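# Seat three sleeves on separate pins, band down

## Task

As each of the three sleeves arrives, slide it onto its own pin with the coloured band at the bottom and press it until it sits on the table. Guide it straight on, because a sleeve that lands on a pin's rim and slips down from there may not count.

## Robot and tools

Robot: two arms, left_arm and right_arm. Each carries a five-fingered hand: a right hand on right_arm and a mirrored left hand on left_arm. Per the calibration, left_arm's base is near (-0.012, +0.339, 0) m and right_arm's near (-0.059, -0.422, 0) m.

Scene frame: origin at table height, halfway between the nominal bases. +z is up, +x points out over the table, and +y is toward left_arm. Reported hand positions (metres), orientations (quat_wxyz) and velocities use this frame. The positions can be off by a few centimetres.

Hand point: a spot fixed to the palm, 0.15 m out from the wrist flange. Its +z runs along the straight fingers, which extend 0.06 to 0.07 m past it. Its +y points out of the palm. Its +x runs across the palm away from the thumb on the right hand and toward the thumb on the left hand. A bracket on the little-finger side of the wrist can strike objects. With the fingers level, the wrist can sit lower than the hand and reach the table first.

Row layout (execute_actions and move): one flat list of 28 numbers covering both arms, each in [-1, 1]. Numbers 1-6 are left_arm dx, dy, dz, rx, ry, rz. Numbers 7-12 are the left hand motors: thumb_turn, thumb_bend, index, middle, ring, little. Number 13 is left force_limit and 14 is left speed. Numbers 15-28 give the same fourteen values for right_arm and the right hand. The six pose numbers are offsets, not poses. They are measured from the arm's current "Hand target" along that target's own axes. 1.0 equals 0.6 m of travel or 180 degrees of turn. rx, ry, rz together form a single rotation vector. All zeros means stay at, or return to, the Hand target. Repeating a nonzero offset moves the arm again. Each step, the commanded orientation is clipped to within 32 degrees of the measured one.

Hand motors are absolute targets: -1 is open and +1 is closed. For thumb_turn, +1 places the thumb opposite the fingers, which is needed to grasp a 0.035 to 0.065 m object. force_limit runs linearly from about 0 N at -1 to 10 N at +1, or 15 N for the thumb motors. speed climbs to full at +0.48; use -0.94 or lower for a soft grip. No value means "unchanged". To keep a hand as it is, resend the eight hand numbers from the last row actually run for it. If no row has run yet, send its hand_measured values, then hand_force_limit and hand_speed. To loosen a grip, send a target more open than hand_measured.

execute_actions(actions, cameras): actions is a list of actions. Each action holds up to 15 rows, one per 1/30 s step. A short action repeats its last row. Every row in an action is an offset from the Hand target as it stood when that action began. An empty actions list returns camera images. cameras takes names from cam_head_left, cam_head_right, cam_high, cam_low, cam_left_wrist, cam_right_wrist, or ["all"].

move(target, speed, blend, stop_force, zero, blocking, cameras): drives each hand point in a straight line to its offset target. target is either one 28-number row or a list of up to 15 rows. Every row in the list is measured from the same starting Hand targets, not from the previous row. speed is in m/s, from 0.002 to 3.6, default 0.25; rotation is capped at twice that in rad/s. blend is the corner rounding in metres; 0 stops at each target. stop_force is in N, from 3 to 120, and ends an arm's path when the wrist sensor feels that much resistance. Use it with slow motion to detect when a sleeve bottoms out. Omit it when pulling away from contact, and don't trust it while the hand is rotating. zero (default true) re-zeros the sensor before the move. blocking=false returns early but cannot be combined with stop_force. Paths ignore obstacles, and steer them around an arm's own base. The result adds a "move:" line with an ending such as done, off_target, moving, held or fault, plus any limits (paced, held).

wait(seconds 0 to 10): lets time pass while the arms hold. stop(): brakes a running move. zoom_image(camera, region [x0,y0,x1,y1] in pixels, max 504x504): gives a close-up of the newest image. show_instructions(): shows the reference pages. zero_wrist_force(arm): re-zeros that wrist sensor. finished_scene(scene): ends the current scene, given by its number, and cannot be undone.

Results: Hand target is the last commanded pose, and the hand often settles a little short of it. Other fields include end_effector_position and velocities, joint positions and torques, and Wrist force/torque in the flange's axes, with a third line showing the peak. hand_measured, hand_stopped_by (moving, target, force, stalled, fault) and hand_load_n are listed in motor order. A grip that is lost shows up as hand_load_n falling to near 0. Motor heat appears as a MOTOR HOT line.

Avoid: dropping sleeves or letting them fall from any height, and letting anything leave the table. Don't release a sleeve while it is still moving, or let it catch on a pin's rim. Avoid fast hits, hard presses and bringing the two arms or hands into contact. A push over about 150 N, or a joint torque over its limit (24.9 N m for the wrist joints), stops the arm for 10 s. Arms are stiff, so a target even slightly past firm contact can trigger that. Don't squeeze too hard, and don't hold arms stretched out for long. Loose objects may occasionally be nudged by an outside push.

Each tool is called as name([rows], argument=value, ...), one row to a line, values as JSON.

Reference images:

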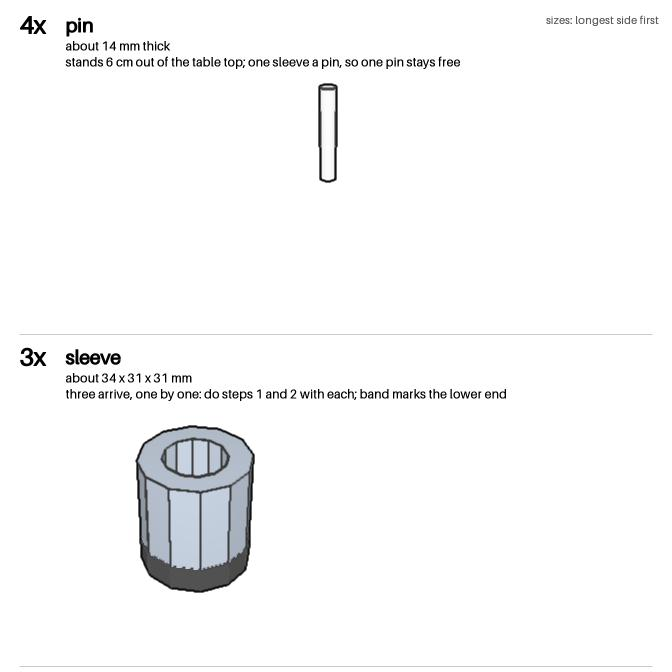

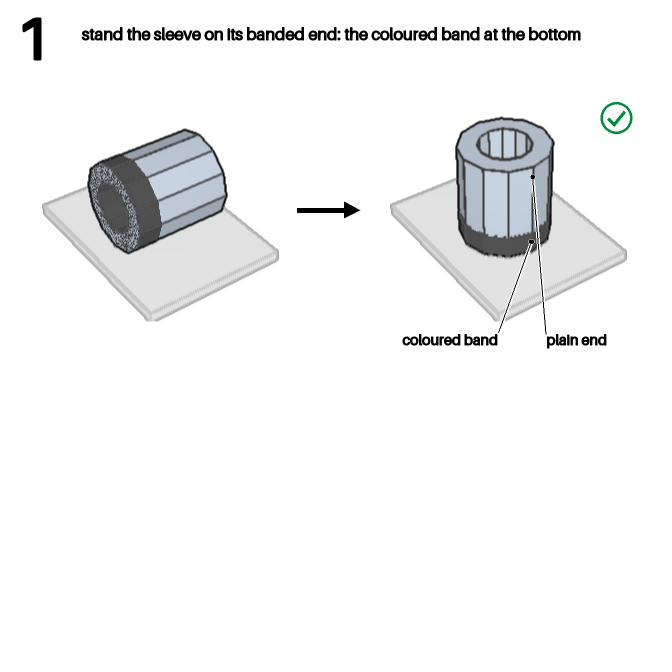

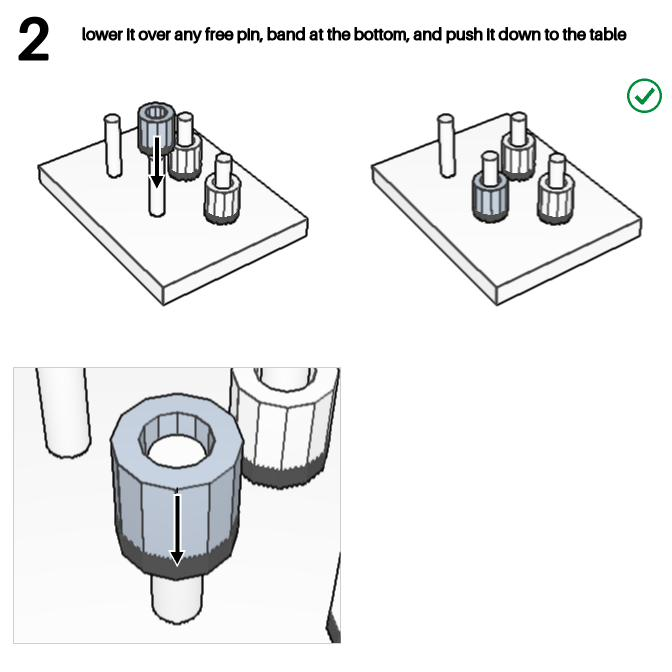

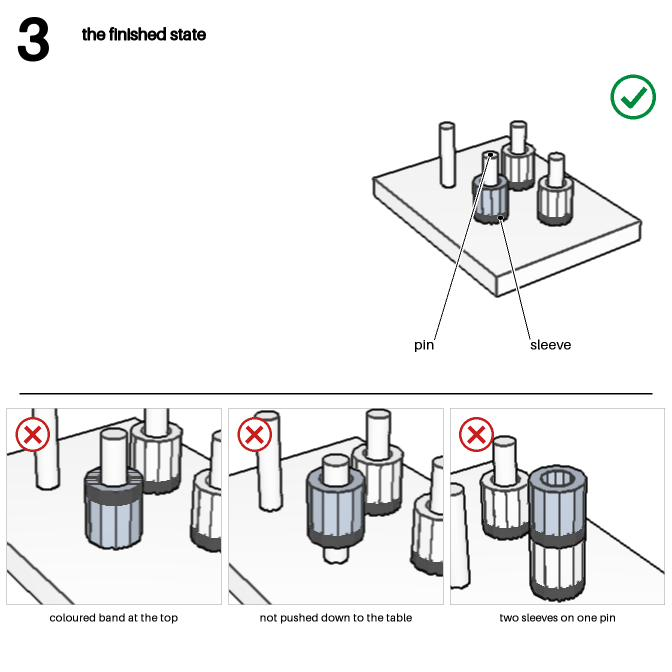

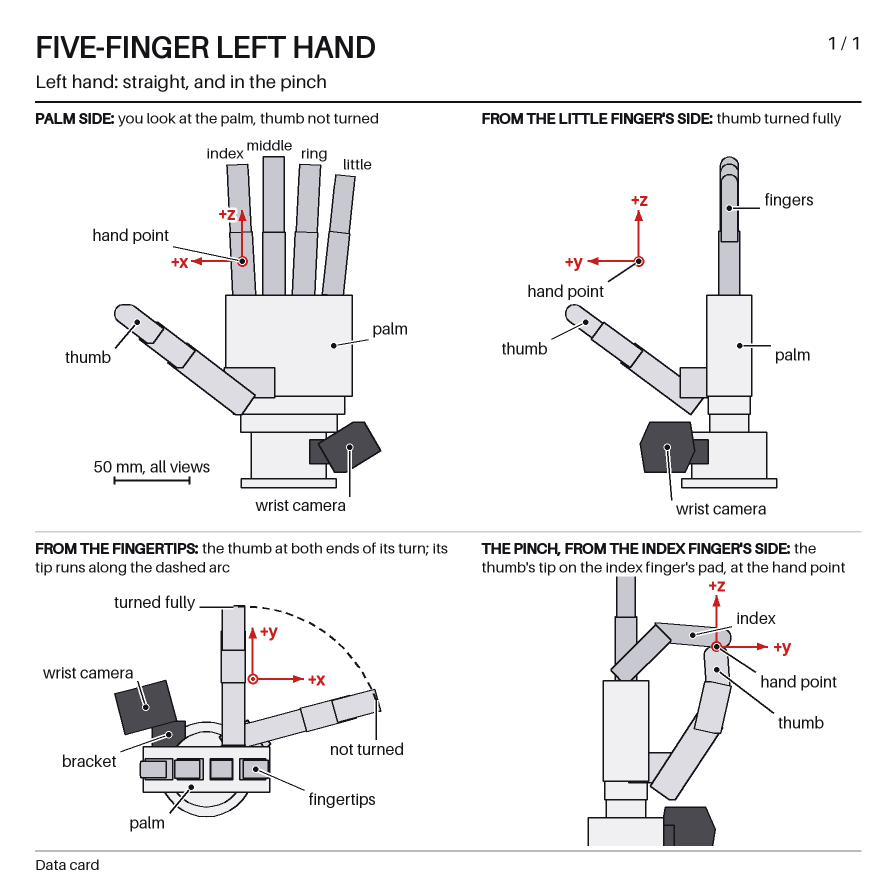

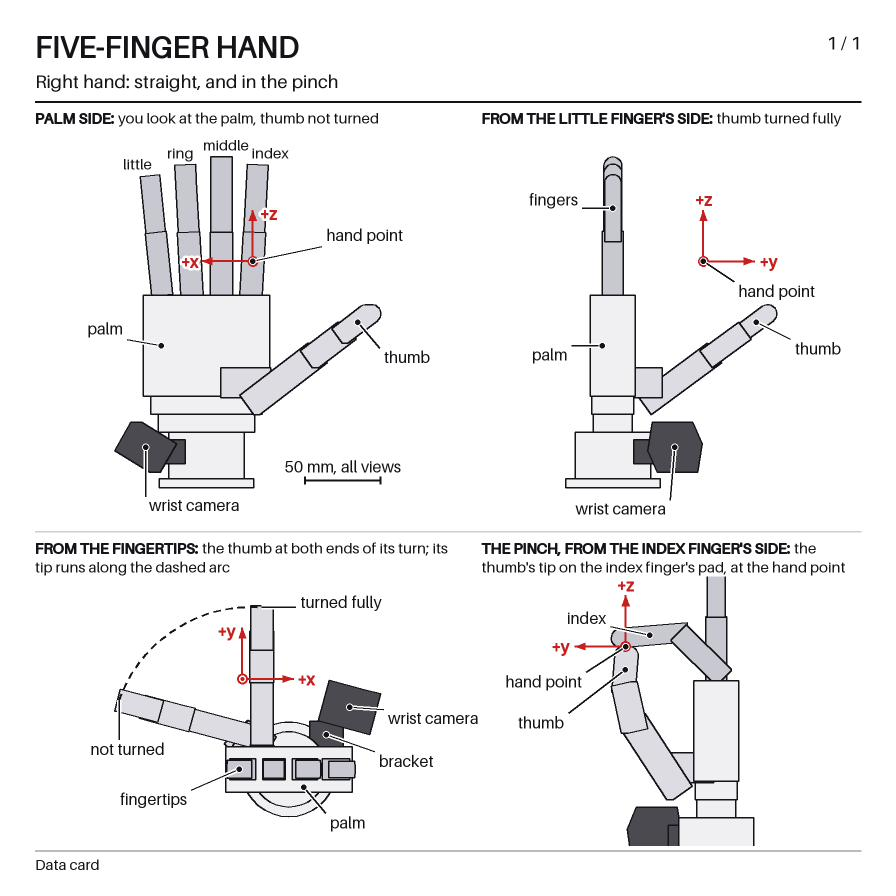

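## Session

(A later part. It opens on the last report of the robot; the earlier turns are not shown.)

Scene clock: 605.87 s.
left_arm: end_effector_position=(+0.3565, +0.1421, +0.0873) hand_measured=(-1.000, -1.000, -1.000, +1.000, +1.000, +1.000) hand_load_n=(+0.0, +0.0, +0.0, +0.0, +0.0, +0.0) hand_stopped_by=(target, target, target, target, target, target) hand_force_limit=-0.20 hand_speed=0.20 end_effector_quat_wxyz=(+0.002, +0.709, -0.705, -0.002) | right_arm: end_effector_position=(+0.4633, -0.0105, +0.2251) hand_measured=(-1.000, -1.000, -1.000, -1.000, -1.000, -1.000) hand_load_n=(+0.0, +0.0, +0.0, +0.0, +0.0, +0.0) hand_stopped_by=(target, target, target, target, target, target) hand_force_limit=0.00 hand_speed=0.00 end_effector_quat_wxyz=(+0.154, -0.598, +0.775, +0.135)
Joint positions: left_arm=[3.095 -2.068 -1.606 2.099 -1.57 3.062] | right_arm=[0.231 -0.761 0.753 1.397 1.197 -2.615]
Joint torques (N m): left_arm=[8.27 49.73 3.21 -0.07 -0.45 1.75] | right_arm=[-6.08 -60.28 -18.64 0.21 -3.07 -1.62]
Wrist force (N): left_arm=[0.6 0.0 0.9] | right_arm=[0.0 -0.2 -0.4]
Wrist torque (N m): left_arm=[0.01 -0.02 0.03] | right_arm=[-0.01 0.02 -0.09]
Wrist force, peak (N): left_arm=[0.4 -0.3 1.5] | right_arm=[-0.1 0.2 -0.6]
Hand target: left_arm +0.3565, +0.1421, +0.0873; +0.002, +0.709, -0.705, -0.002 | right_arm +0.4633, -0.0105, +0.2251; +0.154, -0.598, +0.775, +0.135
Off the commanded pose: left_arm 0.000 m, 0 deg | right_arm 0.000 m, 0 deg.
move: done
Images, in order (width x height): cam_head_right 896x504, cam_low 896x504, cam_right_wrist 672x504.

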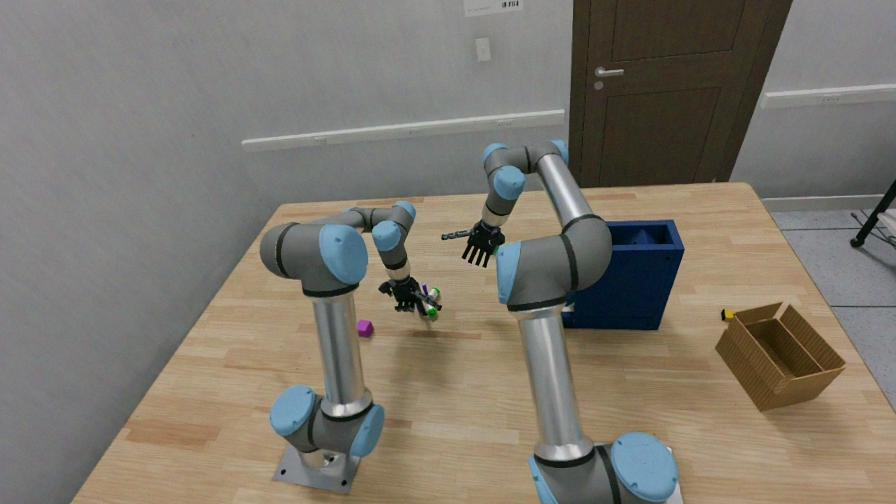

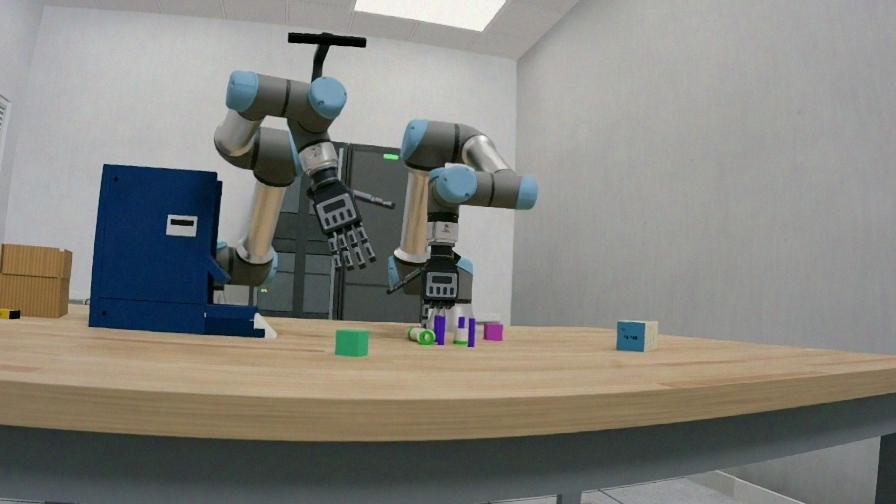

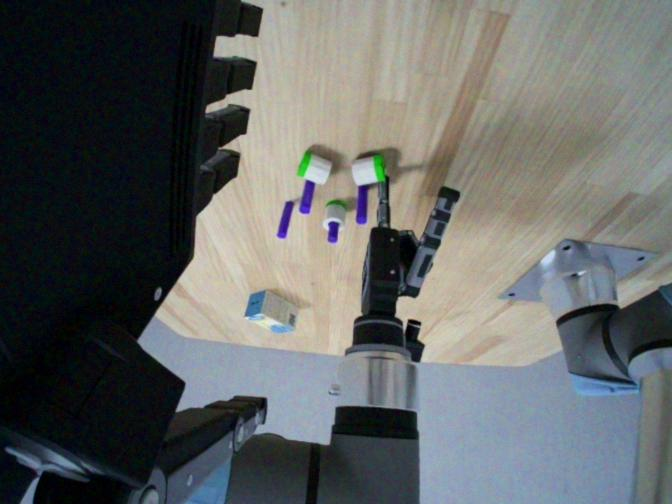

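move([
  [-0.0067,0,0,0,0,0,-1,-1,-1,1,1,1,-0.2,0.2,0,0,0,0,0,0,-1,-1,-1,-1,-1,-1,0,0],
  [-0.0067,-0.0167,0,0,0,0,-1,-1,-1,1,1,1,-0.2,0.2,0,0,0,0,0,0,-1,-1,-1,-1,-1,-1,0,0],
  [0.045,-0.0167,0,0,0,0,-1,-1,-1,1,1,1,-0.2,0.2,0,0,0,0,0,0,-1,-1,-1,-1,-1,-1,0,0],
], speed=[0.06,0.06,0.025], stop_force=5, cameras=["cam_low","cam_head_right","cam_right_wrist"])

zoom_image(camera="cam_low", region=[400, 280, 470, 350])

zoom_image(camera="cam_right_wrist", region=[300, 100, 420, 250])

Scene clock: 613.97 s.
left_arm: end_effector_position=(+0.3666, +0.1152, +0.0872) hand_measured=(-1.000, -1.000, -1.000, +1.000, +1.000, +1.000) hand_load_n=(+0.0, +0.0, +0.0, +0.0, +0.0, +0.0) hand_stopped_by=(target, target, target, target, target, target) hand_force_limit=-0.20 hand_speed=0.20 end_effector_quat_wxyz=(+0.002, +0.709, -0.705, -0.002) | right_arm: end_effector_position=(+0.4633, -0.0105, +0.2251) hand_measured=(-1.000, -1.000, -1.000, -1.000, -1.000, -1.000) hand_load_n=(+0.0, +0.0, +0.0, +0.0, +0.0, +0.0) hand_stopped_by=(target, target, target, target, target, target) hand_force_limit=0.00 hand_speed=0.00 end_effector_quat_wxyz=(+0.154, -0.598, +0.775, +0.135)
Joint positions: left_arm=[3.038 -2.11 -1.539 2.073 -1.57 3.005] | right_arm=[0.231 -0.761 0.753 1.397 1.197 -2.615]
Joint torques (N m): left_arm=[9.09 52.34 2.57 0.18 -0.34 1.89] | right_arm=[-6.34 -59.73 -19.02 0.13 -3.04 -1.72]
Wrist force (N): left_arm=[0.6 -0.3 0.9] | right_arm=[0.1 0.2 -0.3]
Wrist torque (N m): left_arm=[-0.06 0.03 0.05] | right_arm=[0.04 0.01 -0.07]
Wrist force, peak (N): left_arm=[0.5 -0.3 1.3] | right_arm=[0.1 -0.1 -0.6]
Hand target: left_arm +0.3666, +0.1152, +0.0872; +0.002, +0.709, -0.705, -0.002 | right_arm +0.4633, -0.0105, +0.2251; +0.154, -0.598, +0.775, +0.135
Off the commanded pose: left_arm 0.000 m, 0 deg | right_arm 0.000 m, 0 deg.
move: done
Images, in order (width x height): cam_head_right 896x504, cam_low 896x504, cam_right_wrist 672x504.

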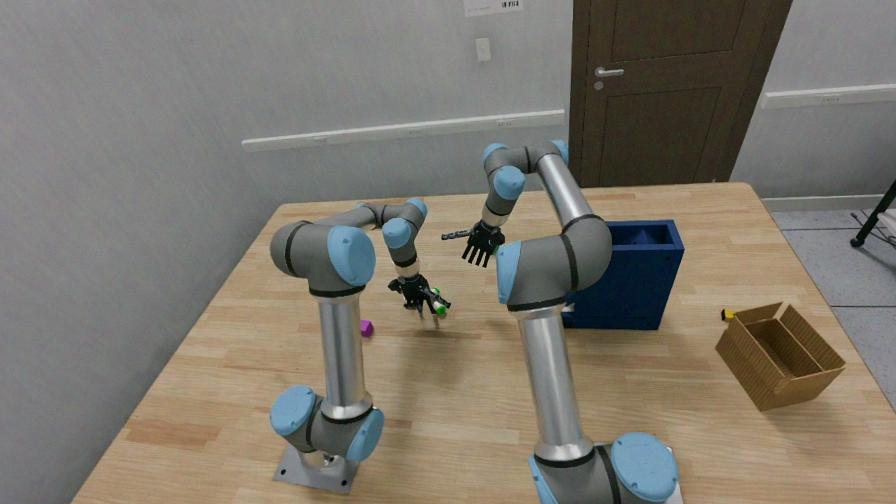

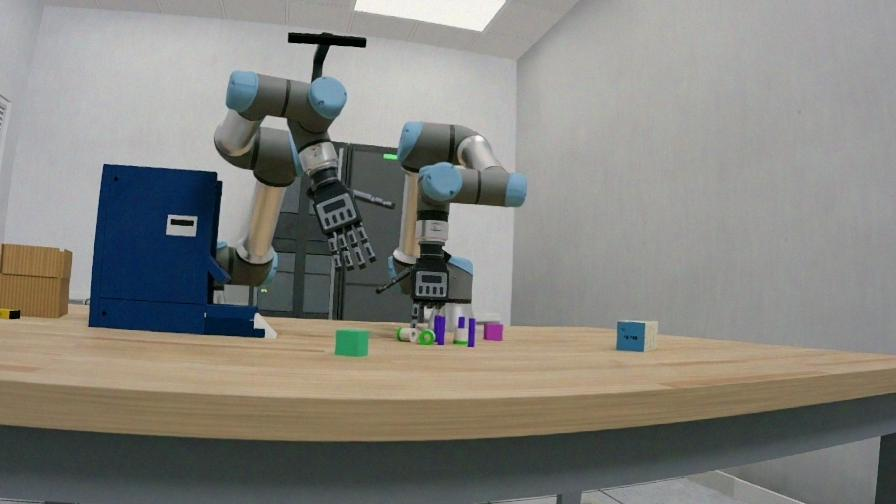

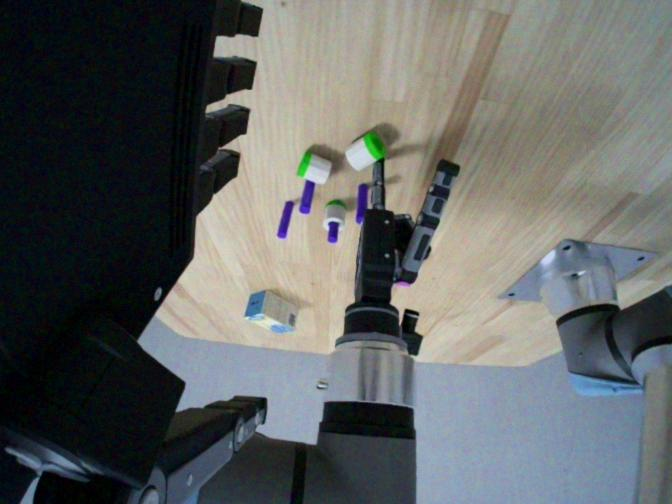

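Scaled by 7.200 from the camera's 896x504 image, which has a finer 1280x720 frame.

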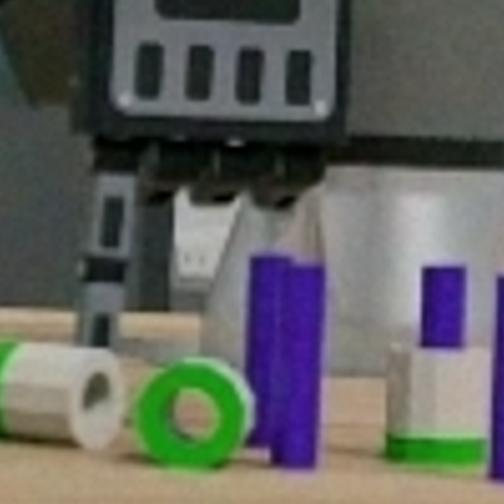

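Scaled by 3.360 from the camera's 672x504 image, which has a finer 960x720 frame.

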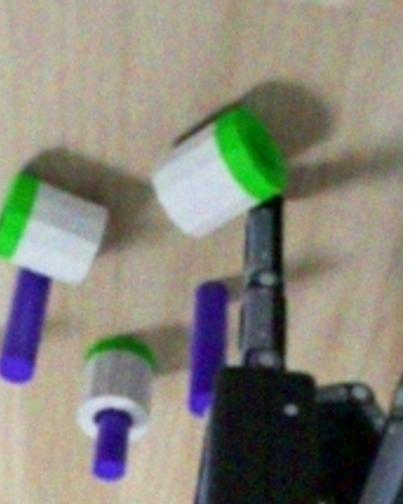

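move([
  [-0.01,0,0,0,0,0,-1,-1,-1,1,1,1,-0.2,0.2,0,0,0,0,0,0,-1,-1,-1,-1,-1,-1,0,0],
  [-0.01,0,-0.2,0,0,0,-1,-1,-1,1,1,1,-0.2,0.2,0,0,0,0,0,0,-1,-1,-1,-1,-1,-1,0,0],
], speed=[0.06,0.2], cameras=["cam_low","cam_head_right","cam_right_wrist","cam_head_left","cam_high"])

zoom_image(camera="cam_low", region=[380, 300, 480, 360])

zoom_image(camera="cam_right_wrist", region=[280, 120, 400, 250])

zoom_image(camera="cam_head_right", region=[400, 270, 470, 340])

zoom_image(camera="cam_high", region=[460, 260, 540, 340])

Scene clock: 620.60 s.
left_arm: end_effector_position=(+0.3673, +0.1212, +0.2072) hand_measured=(-1.000, -1.000, -1.000, +1.000, +1.000, +1.000) hand_load_n=(+0.0, +0.0, +0.0, +0.0, +0.5, +0.5) hand_stopped_by=(target, target, target, target, target, target) hand_force_limit=-0.20 hand_speed=0.20 end_effector_quat_wxyz=(+0.002, +0.709, -0.705, -0.002) | right_arm: end_effector_position=(+0.4633, -0.0105, +0.2251) hand_measured=(-1.000, -1.000, -1.000, -1.000, -1.000, -1.000) hand_load_n=(+0.0, +0.0, +0.0, +0.0, +0.0, -0.5) hand_stopped_by=(target, target, target, target, target, target) hand_force_limit=0.00 hand_speed=0.00 end_effector_quat_wxyz=(+0.154, -0.598, +0.775, +0.135)
Joint positions: left_arm=[3.051 -2.003 -1.375 1.802 -1.57 3.018] | right_arm=[0.231 -0.761 0.753 1.397 1.197 -2.615]
Joint torques (N m): left_arm=[7.86 23.34 14.37 -4 -1.31 1.79] | right_arm=[-6.2 -59.92 -19.36 0.18 -3.18 -1.74]
Wrist force (N): left_arm=[0.7 -0.2 1.0] | right_arm=[0.1 0.1 -0.3]
Wrist torque (N m): left_arm=[-0.04 -0.02 0.00] | right_arm=[0.02 0.01 -0.07]
Wrist force, peak (N): left_arm=[0.9 0.0 2.7] | right_arm=[-0.3 0.1 -0.5]
Hand target: left_arm +0.3672, +0.1212, +0.2072; +0.002, +0.709, -0.705, -0.002 | right_arm +0.4633, -0.0105, +0.2251; +0.154, -0.598, +0.775, +0.135
Off the commanded pose: left_arm 0.000 m, 0 deg | right_arm 0.000 m, 0 deg.
move: done
Images, in order (width x height): cam_head_left 896x504, cam_head_right 896x504, cam_high 896x504, cam_low 896x504, cam_right_wrist 672x504.

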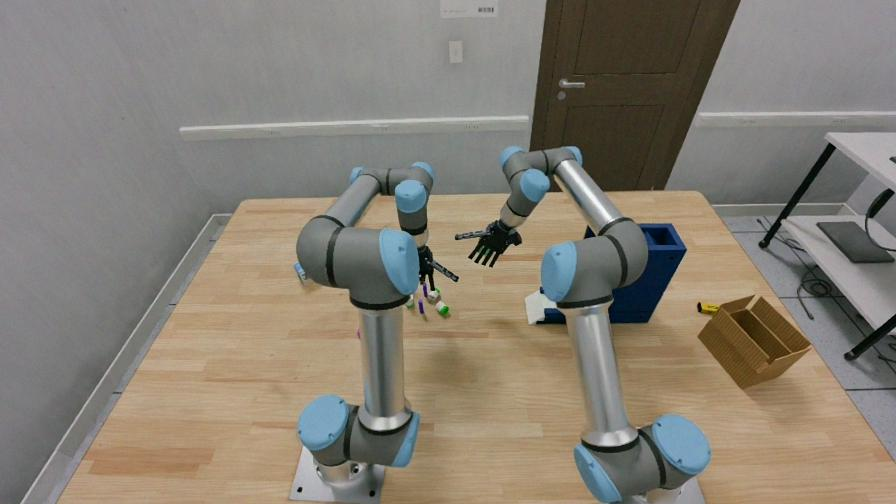

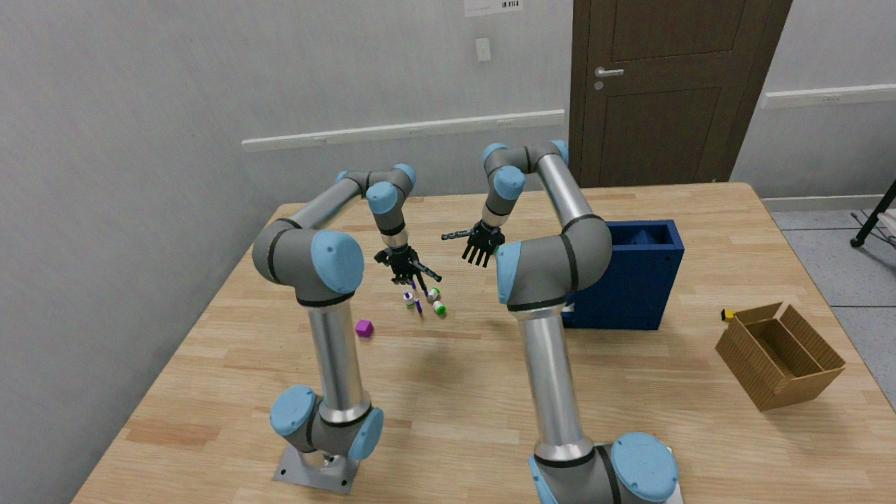

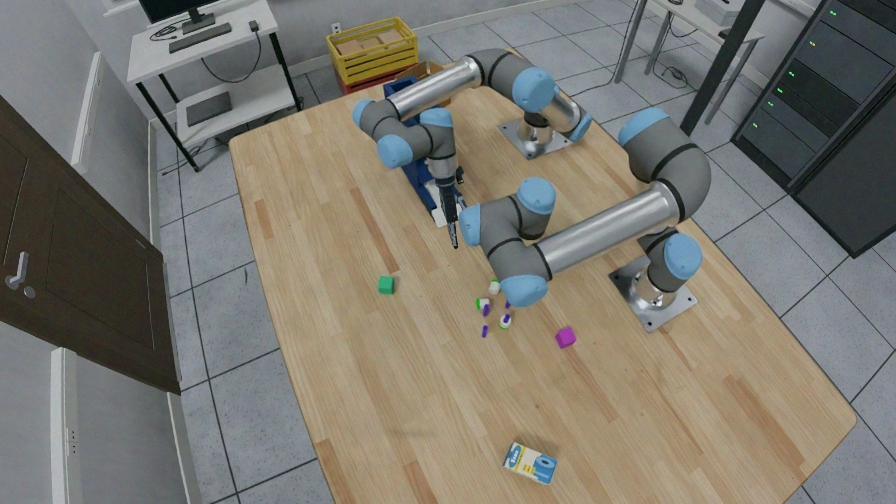

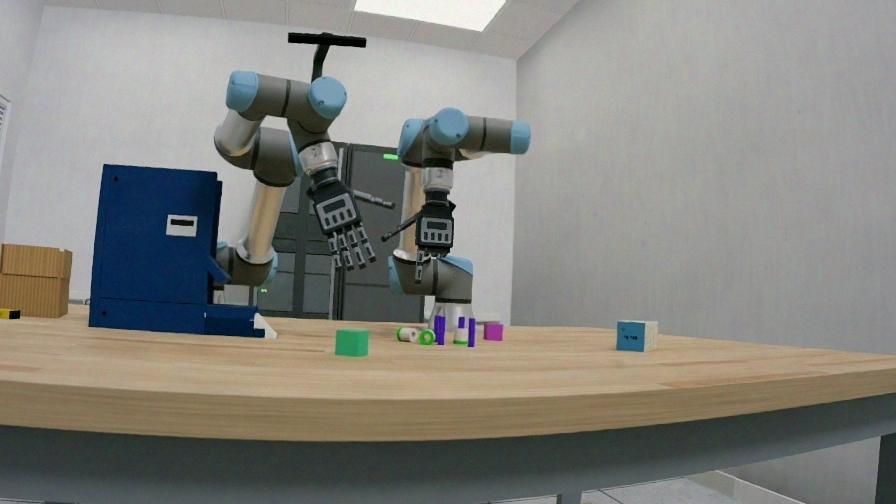

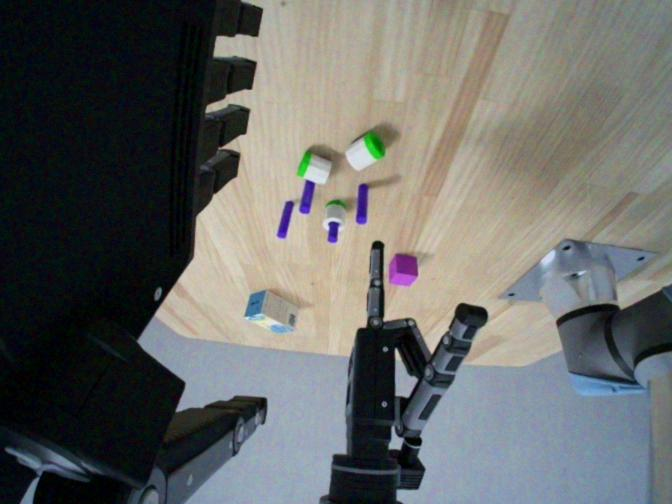

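Scaled by 5.040 from the camera's 896x504 image, which has a finer 1280x720 frame.

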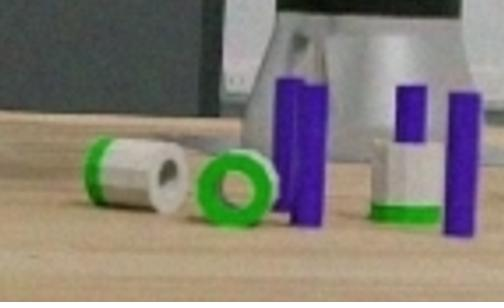

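Scaled by 3.877 from the camera's 672x504 image, which has a finer 960x720 frame.

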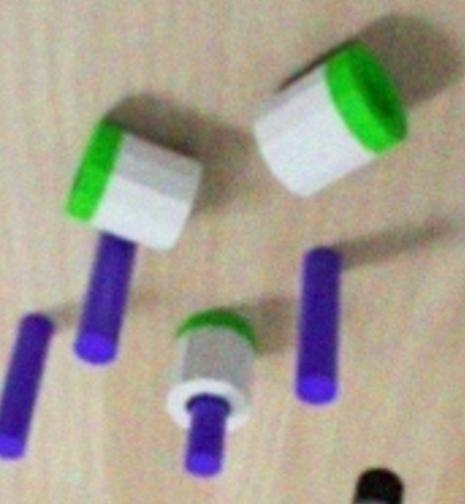

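Scaled by 7.200 from the camera's 896x504 image, which has a finer 1280x720 frame.

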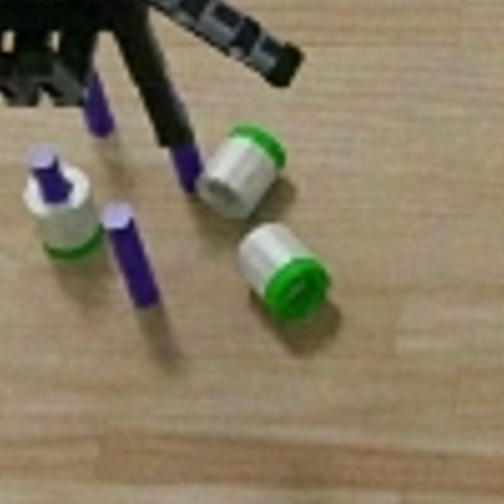

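Scaled by 6.300 from the camera's 896x504 image, which has a finer 1280x720 frame.

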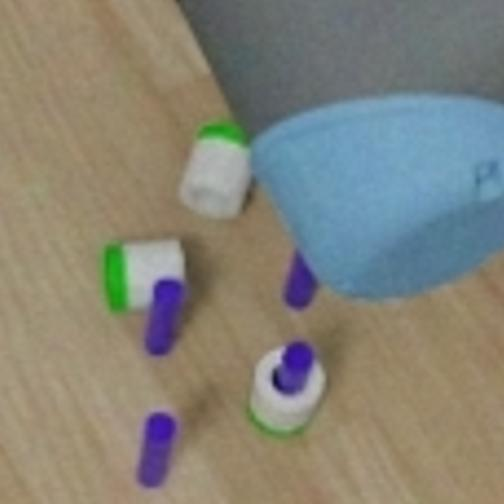

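move(target=[0.0075,-0.0958,0.1787,0.3888,0.1908,0.2459,1,-0.2,-0.5,-0.5,-1,-1,-0.2,0.2,0,0,0,0,0,0,-1,-1,-1,-1,-1,-1,0,0], speed=0.2, cameras=["cam_low","cam_head_right","cam_right_wrist","cam_left_wrist","cam_head_left"])

zoom_image(camera="cam_low", region=[370, 260, 470, 360])

zoom_image(camera="cam_right_wrist", region=[280, 60, 460, 240])

zoom_image(camera="cam_head_left", region=[390, 260, 480, 340])

Scene clock: 655.73 s.
left_arm: end_effector_position=(+0.4241, +0.1169, +0.0996) hand_measured=(+1.000, -0.200, -0.500, -0.500, -1.000, -1.000) hand_load_n=(+0.0, +0.0, +0.0, +0.0, +0.0, +0.0) hand_stopped_by=(target, target, target, target, target, target) hand_force_limit=-0.20 hand_speed=0.20 end_effector_quat_wxyz=(+0.197, -0.259, +0.747, -0.579) | right_arm: end_effector_position=(+0.4633, -0.0105, +0.2251) hand_measured=(-1.000, -1.000, -1.000, -1.000, -1.000, -1.000) hand_load_n=(+0.0, +0.0, +0.0, +0.0, +0.0, +0.0) hand_stopped_by=(target, target, target, target, target, target) hand_force_limit=0.00 hand_speed=0.00 end_effector_quat_wxyz=(+0.154, -0.598, +0.775, +0.135)
Joint positions: left_arm=[3.522 -1.773 -2.172 3.239 -0.398 3.802] | right_arm=[0.231 -0.761 0.753 1.397 1.197 -2.615]
Joint torques (N m): left_arm=[-9.43 33.63 26.33 -1 2.29 1.33] | right_arm=[-6.04 -59.43 -20.24 0.18 -3.13 -1.66]
Wrist force (N): left_arm=[1.8 -2.9 2.7] | right_arm=[0.2 0.1 -0.2]
Wrist torque (N m): left_arm=[-0.36 -0.07 0.33] | right_arm=[0.02 0.00 -0.07]
Wrist force, peak (N): left_arm=[1.9 -3.3 2.7] | right_arm=[0.0 0.1 -0.7]
Hand target: left_arm +0.4242, +0.1169, +0.0997; +0.197, -0.259, +0.747, -0.579 | right_arm +0.4633, -0.0105, +0.2251; +0.154, -0.598, +0.775, +0.135
Off the commanded pose: left_arm 0.000 m, 0 deg | right_arm 0.000 m, 0 deg.
move: done
Images, in order (width x height): cam_head_left 896x504, cam_head_right 896x504, cam_low 896x504, cam_left_wrist 672x504, cam_right_wrist 672x504.

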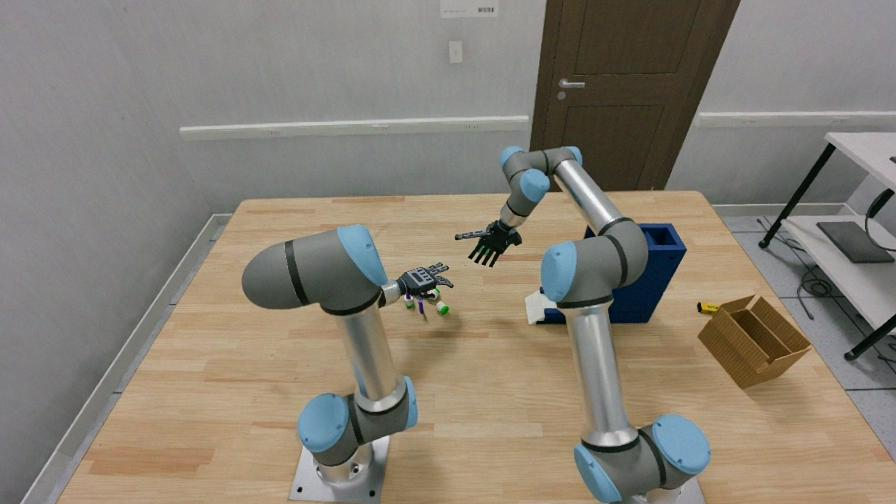

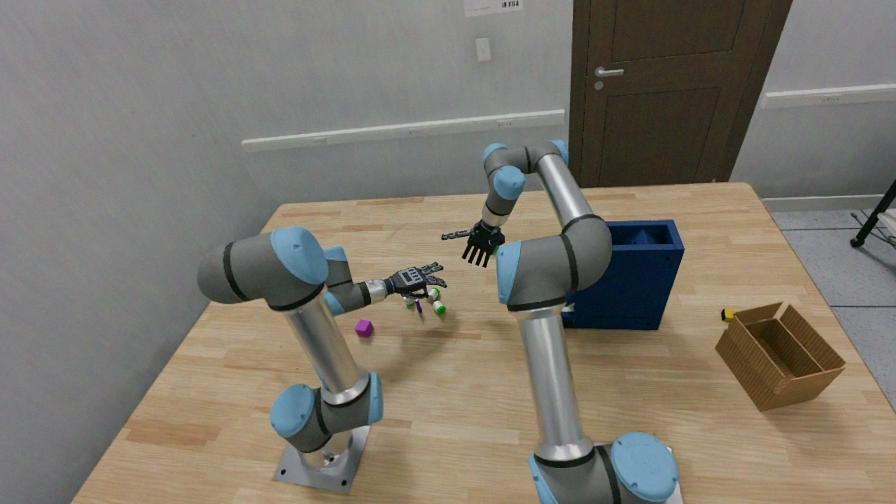

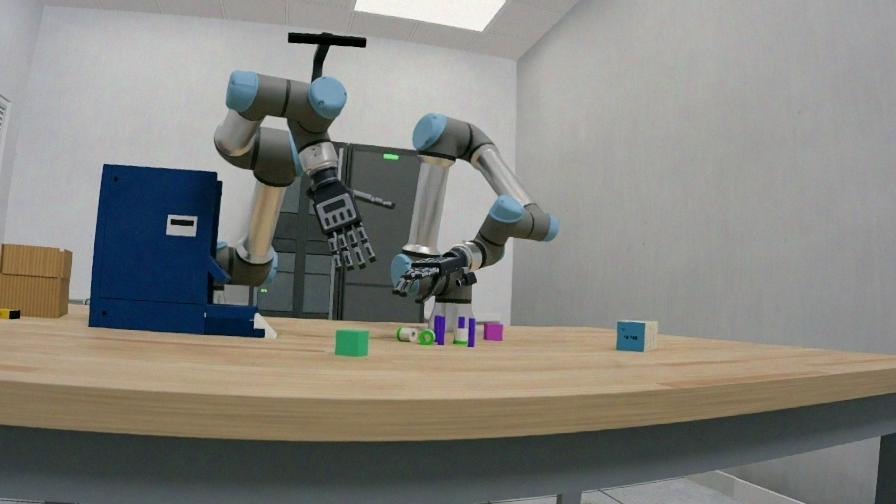

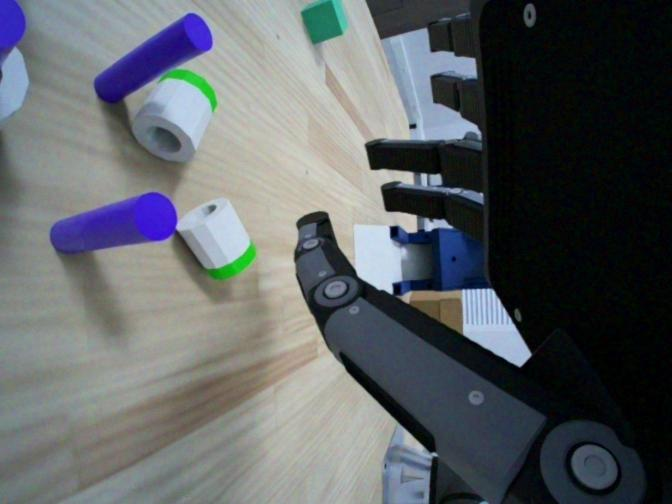

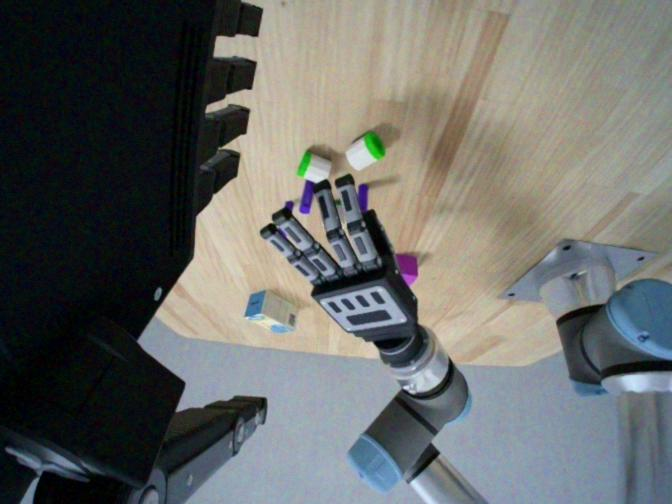

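Scaled by 5.040 from the camera's 896x504 image, which has a finer 1280x720 frame.

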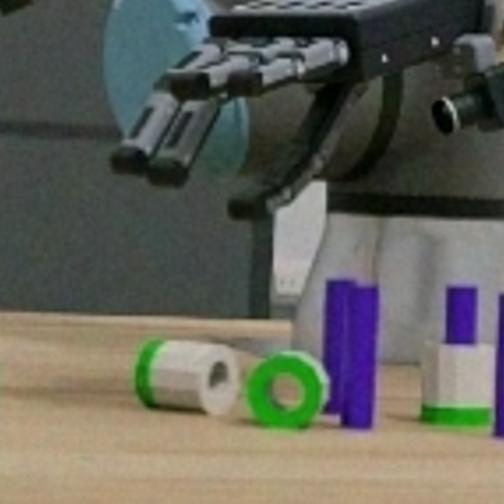

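Scaled by 2.800 from the camera's 672x504 image, which has a finer 960x720 frame.

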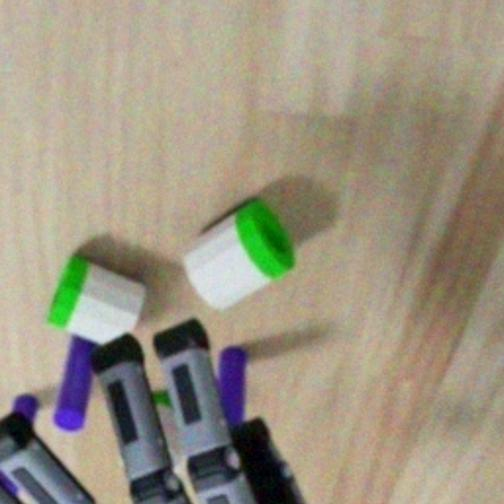

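Scaled by 5.600 from the camera's 896x504 image, which has a finer 1280x720 frame.

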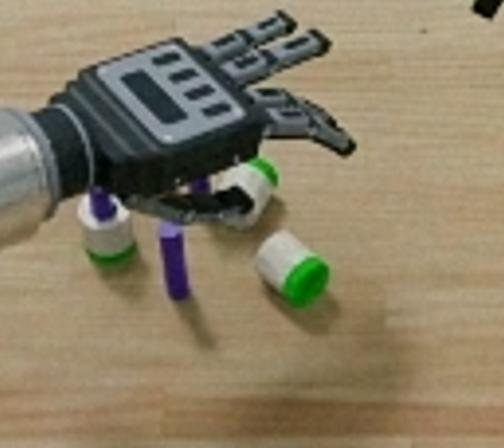

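move(target=[0.0153,0.0837,0.0068,0,-0.0215,-0.0055,1,-0.2,-0.5,-0.5,-1,-1,-0.2,0.2,0,0,0,0,0,0,-1,-1,-1,-1,-1,-1,0,0], speed=0.1, cameras=["cam_low","cam_head_left","cam_right_wrist","cam_left_wrist"])

zoom_image(camera="cam_low", region=[370, 280, 450, 360])

zoom_image(camera="cam_left_wrist", region=[190, 120, 390, 320])

zoom_image(camera="cam_right_wrist", region=[280, 60, 460, 240])

Scene clock: 677.00 s.
left_arm: end_effector_position=(+0.4114, +0.1180, +0.0501) hand_measured=(+1.000, -0.200, -0.500, -0.500, -1.000, -1.000) hand_load_n=(+0.0, +0.0, +0.0, +0.0, +0.0, +0.0) hand_stopped_by=(target, target, target, target, target, target) hand_force_limit=-0.20 hand_speed=0.20 end_effector_quat_wxyz=(+0.217, -0.285, +0.738, -0.572) | right_arm: end_effector_position=(+0.4633, -0.0105, +0.2251) hand_measured=(-1.000, -1.000, -1.000, -1.000, -1.000, -1.000) hand_load_n=(+0.0, +0.0, +0.0, +0.0, +0.0, +0.0) hand_stopped_by=(target, target, target, target, target, target) hand_force_limit=0.00 hand_speed=0.00 end_effector_quat_wxyz=(+0.154, -0.598, +0.775, +0.135)
Joint positions: left_arm=[3.53 -1.81 -2.301 3.489 -0.447 3.71] | right_arm=[0.231 -0.761 0.753 1.397 1.197 -2.615]
Joint torques (N m): left_arm=[-6.19 35.96 18.98 0.3 2.26 1.66] | right_arm=[-5.89 -58.89 -21.57 0.16 -3 -1.71]
Wrist force (N): left_arm=[1.8 -3.0 2.8] | right_arm=[0.0 0.0 -0.2]
Wrist torque (N m): left_arm=[-0.35 -0.07 0.20] | right_arm=[0.00 0.01 -0.08]
Wrist force, peak (N): left_arm=[1.8 -4.3 2.8] | right_arm=[0.0 -0.2 -0.7]
Hand target: left_arm +0.4114, +0.1180, +0.0501; +0.218, -0.285, +0.738, -0.572 | right_arm +0.4633, -0.0105, +0.2251; +0.154, -0.598, +0.775, +0.135
Off the commanded pose: left_arm 0.000 m, 0 deg | right_arm 0.000 m, 0 deg.
move: done
Images, in order (width x height): cam_head_left 896x504, cam_low 896x504, cam_left_wrist 672x504, cam_right_wrist 672x504.

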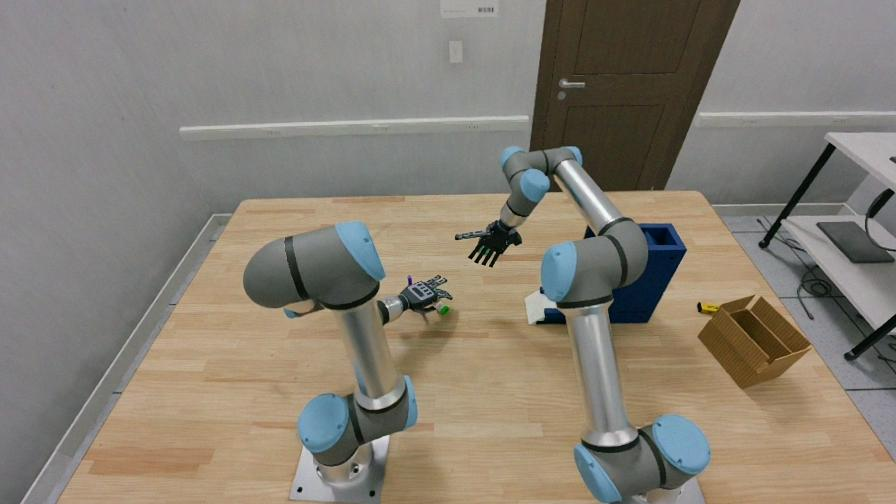

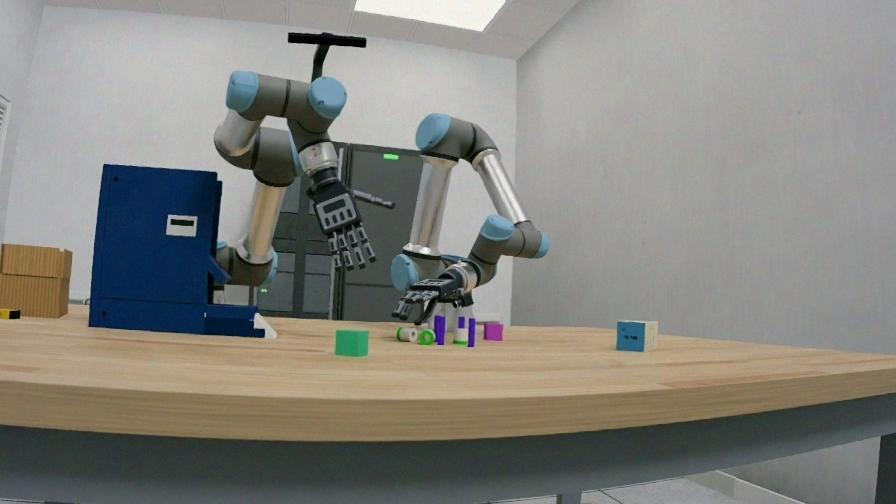

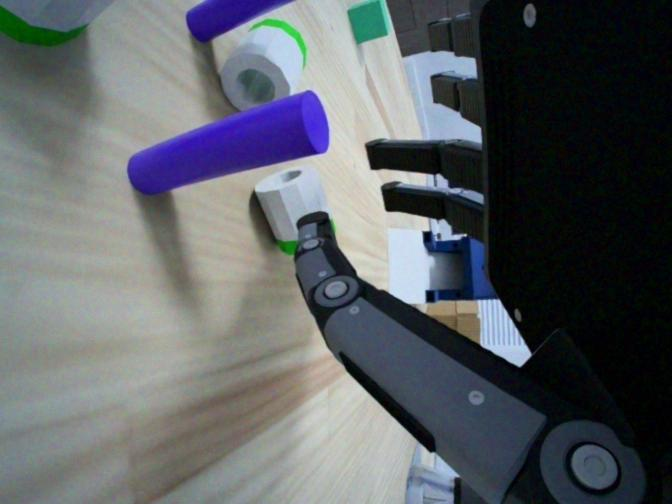

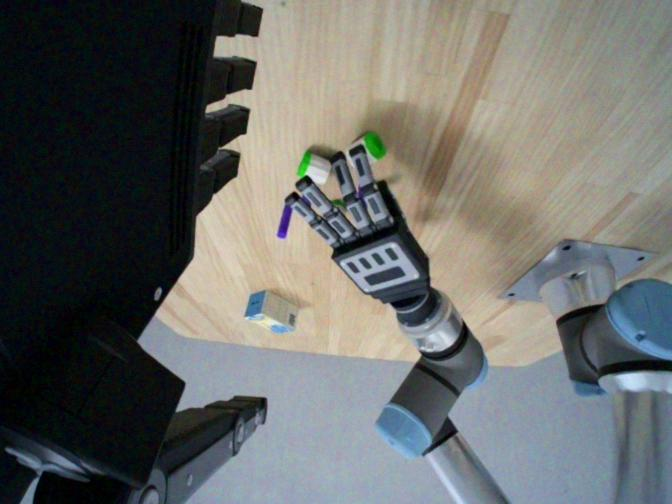

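Scaled by 6.300 from the camera's 896x504 image, which has a finer 1280x720 frame.

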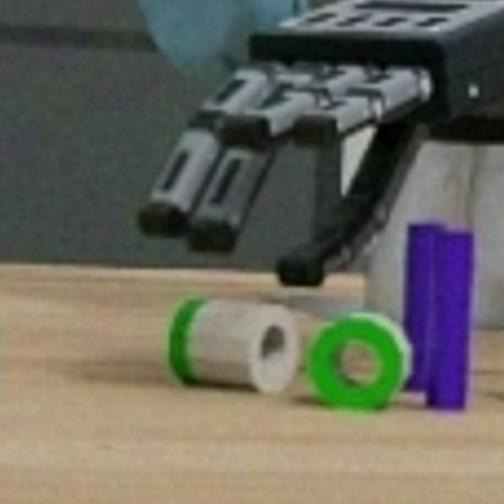

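Scaled by 2.520 from the camera's 672x504 image, which has a finer 960x720 frame.

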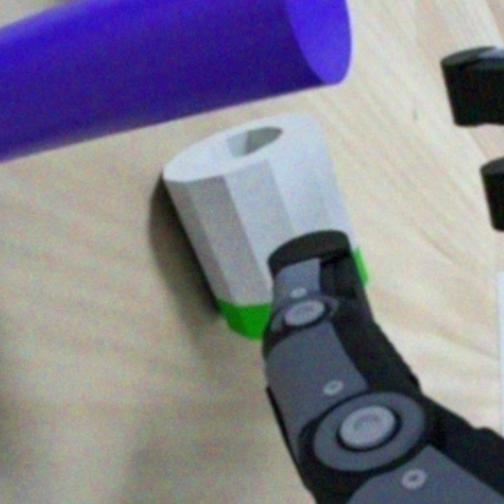

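Scaled by 2.800 from the camera's 672x504 image, which has a finer 960x720 frame.

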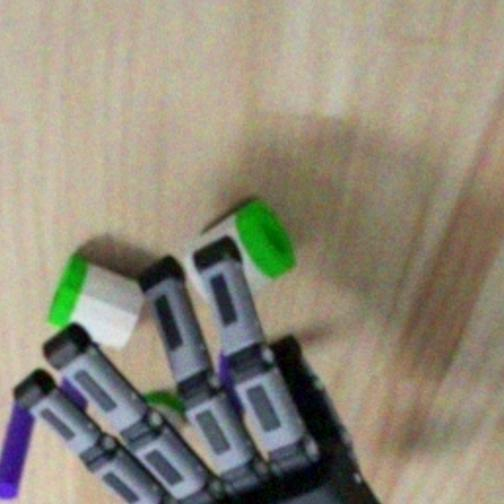

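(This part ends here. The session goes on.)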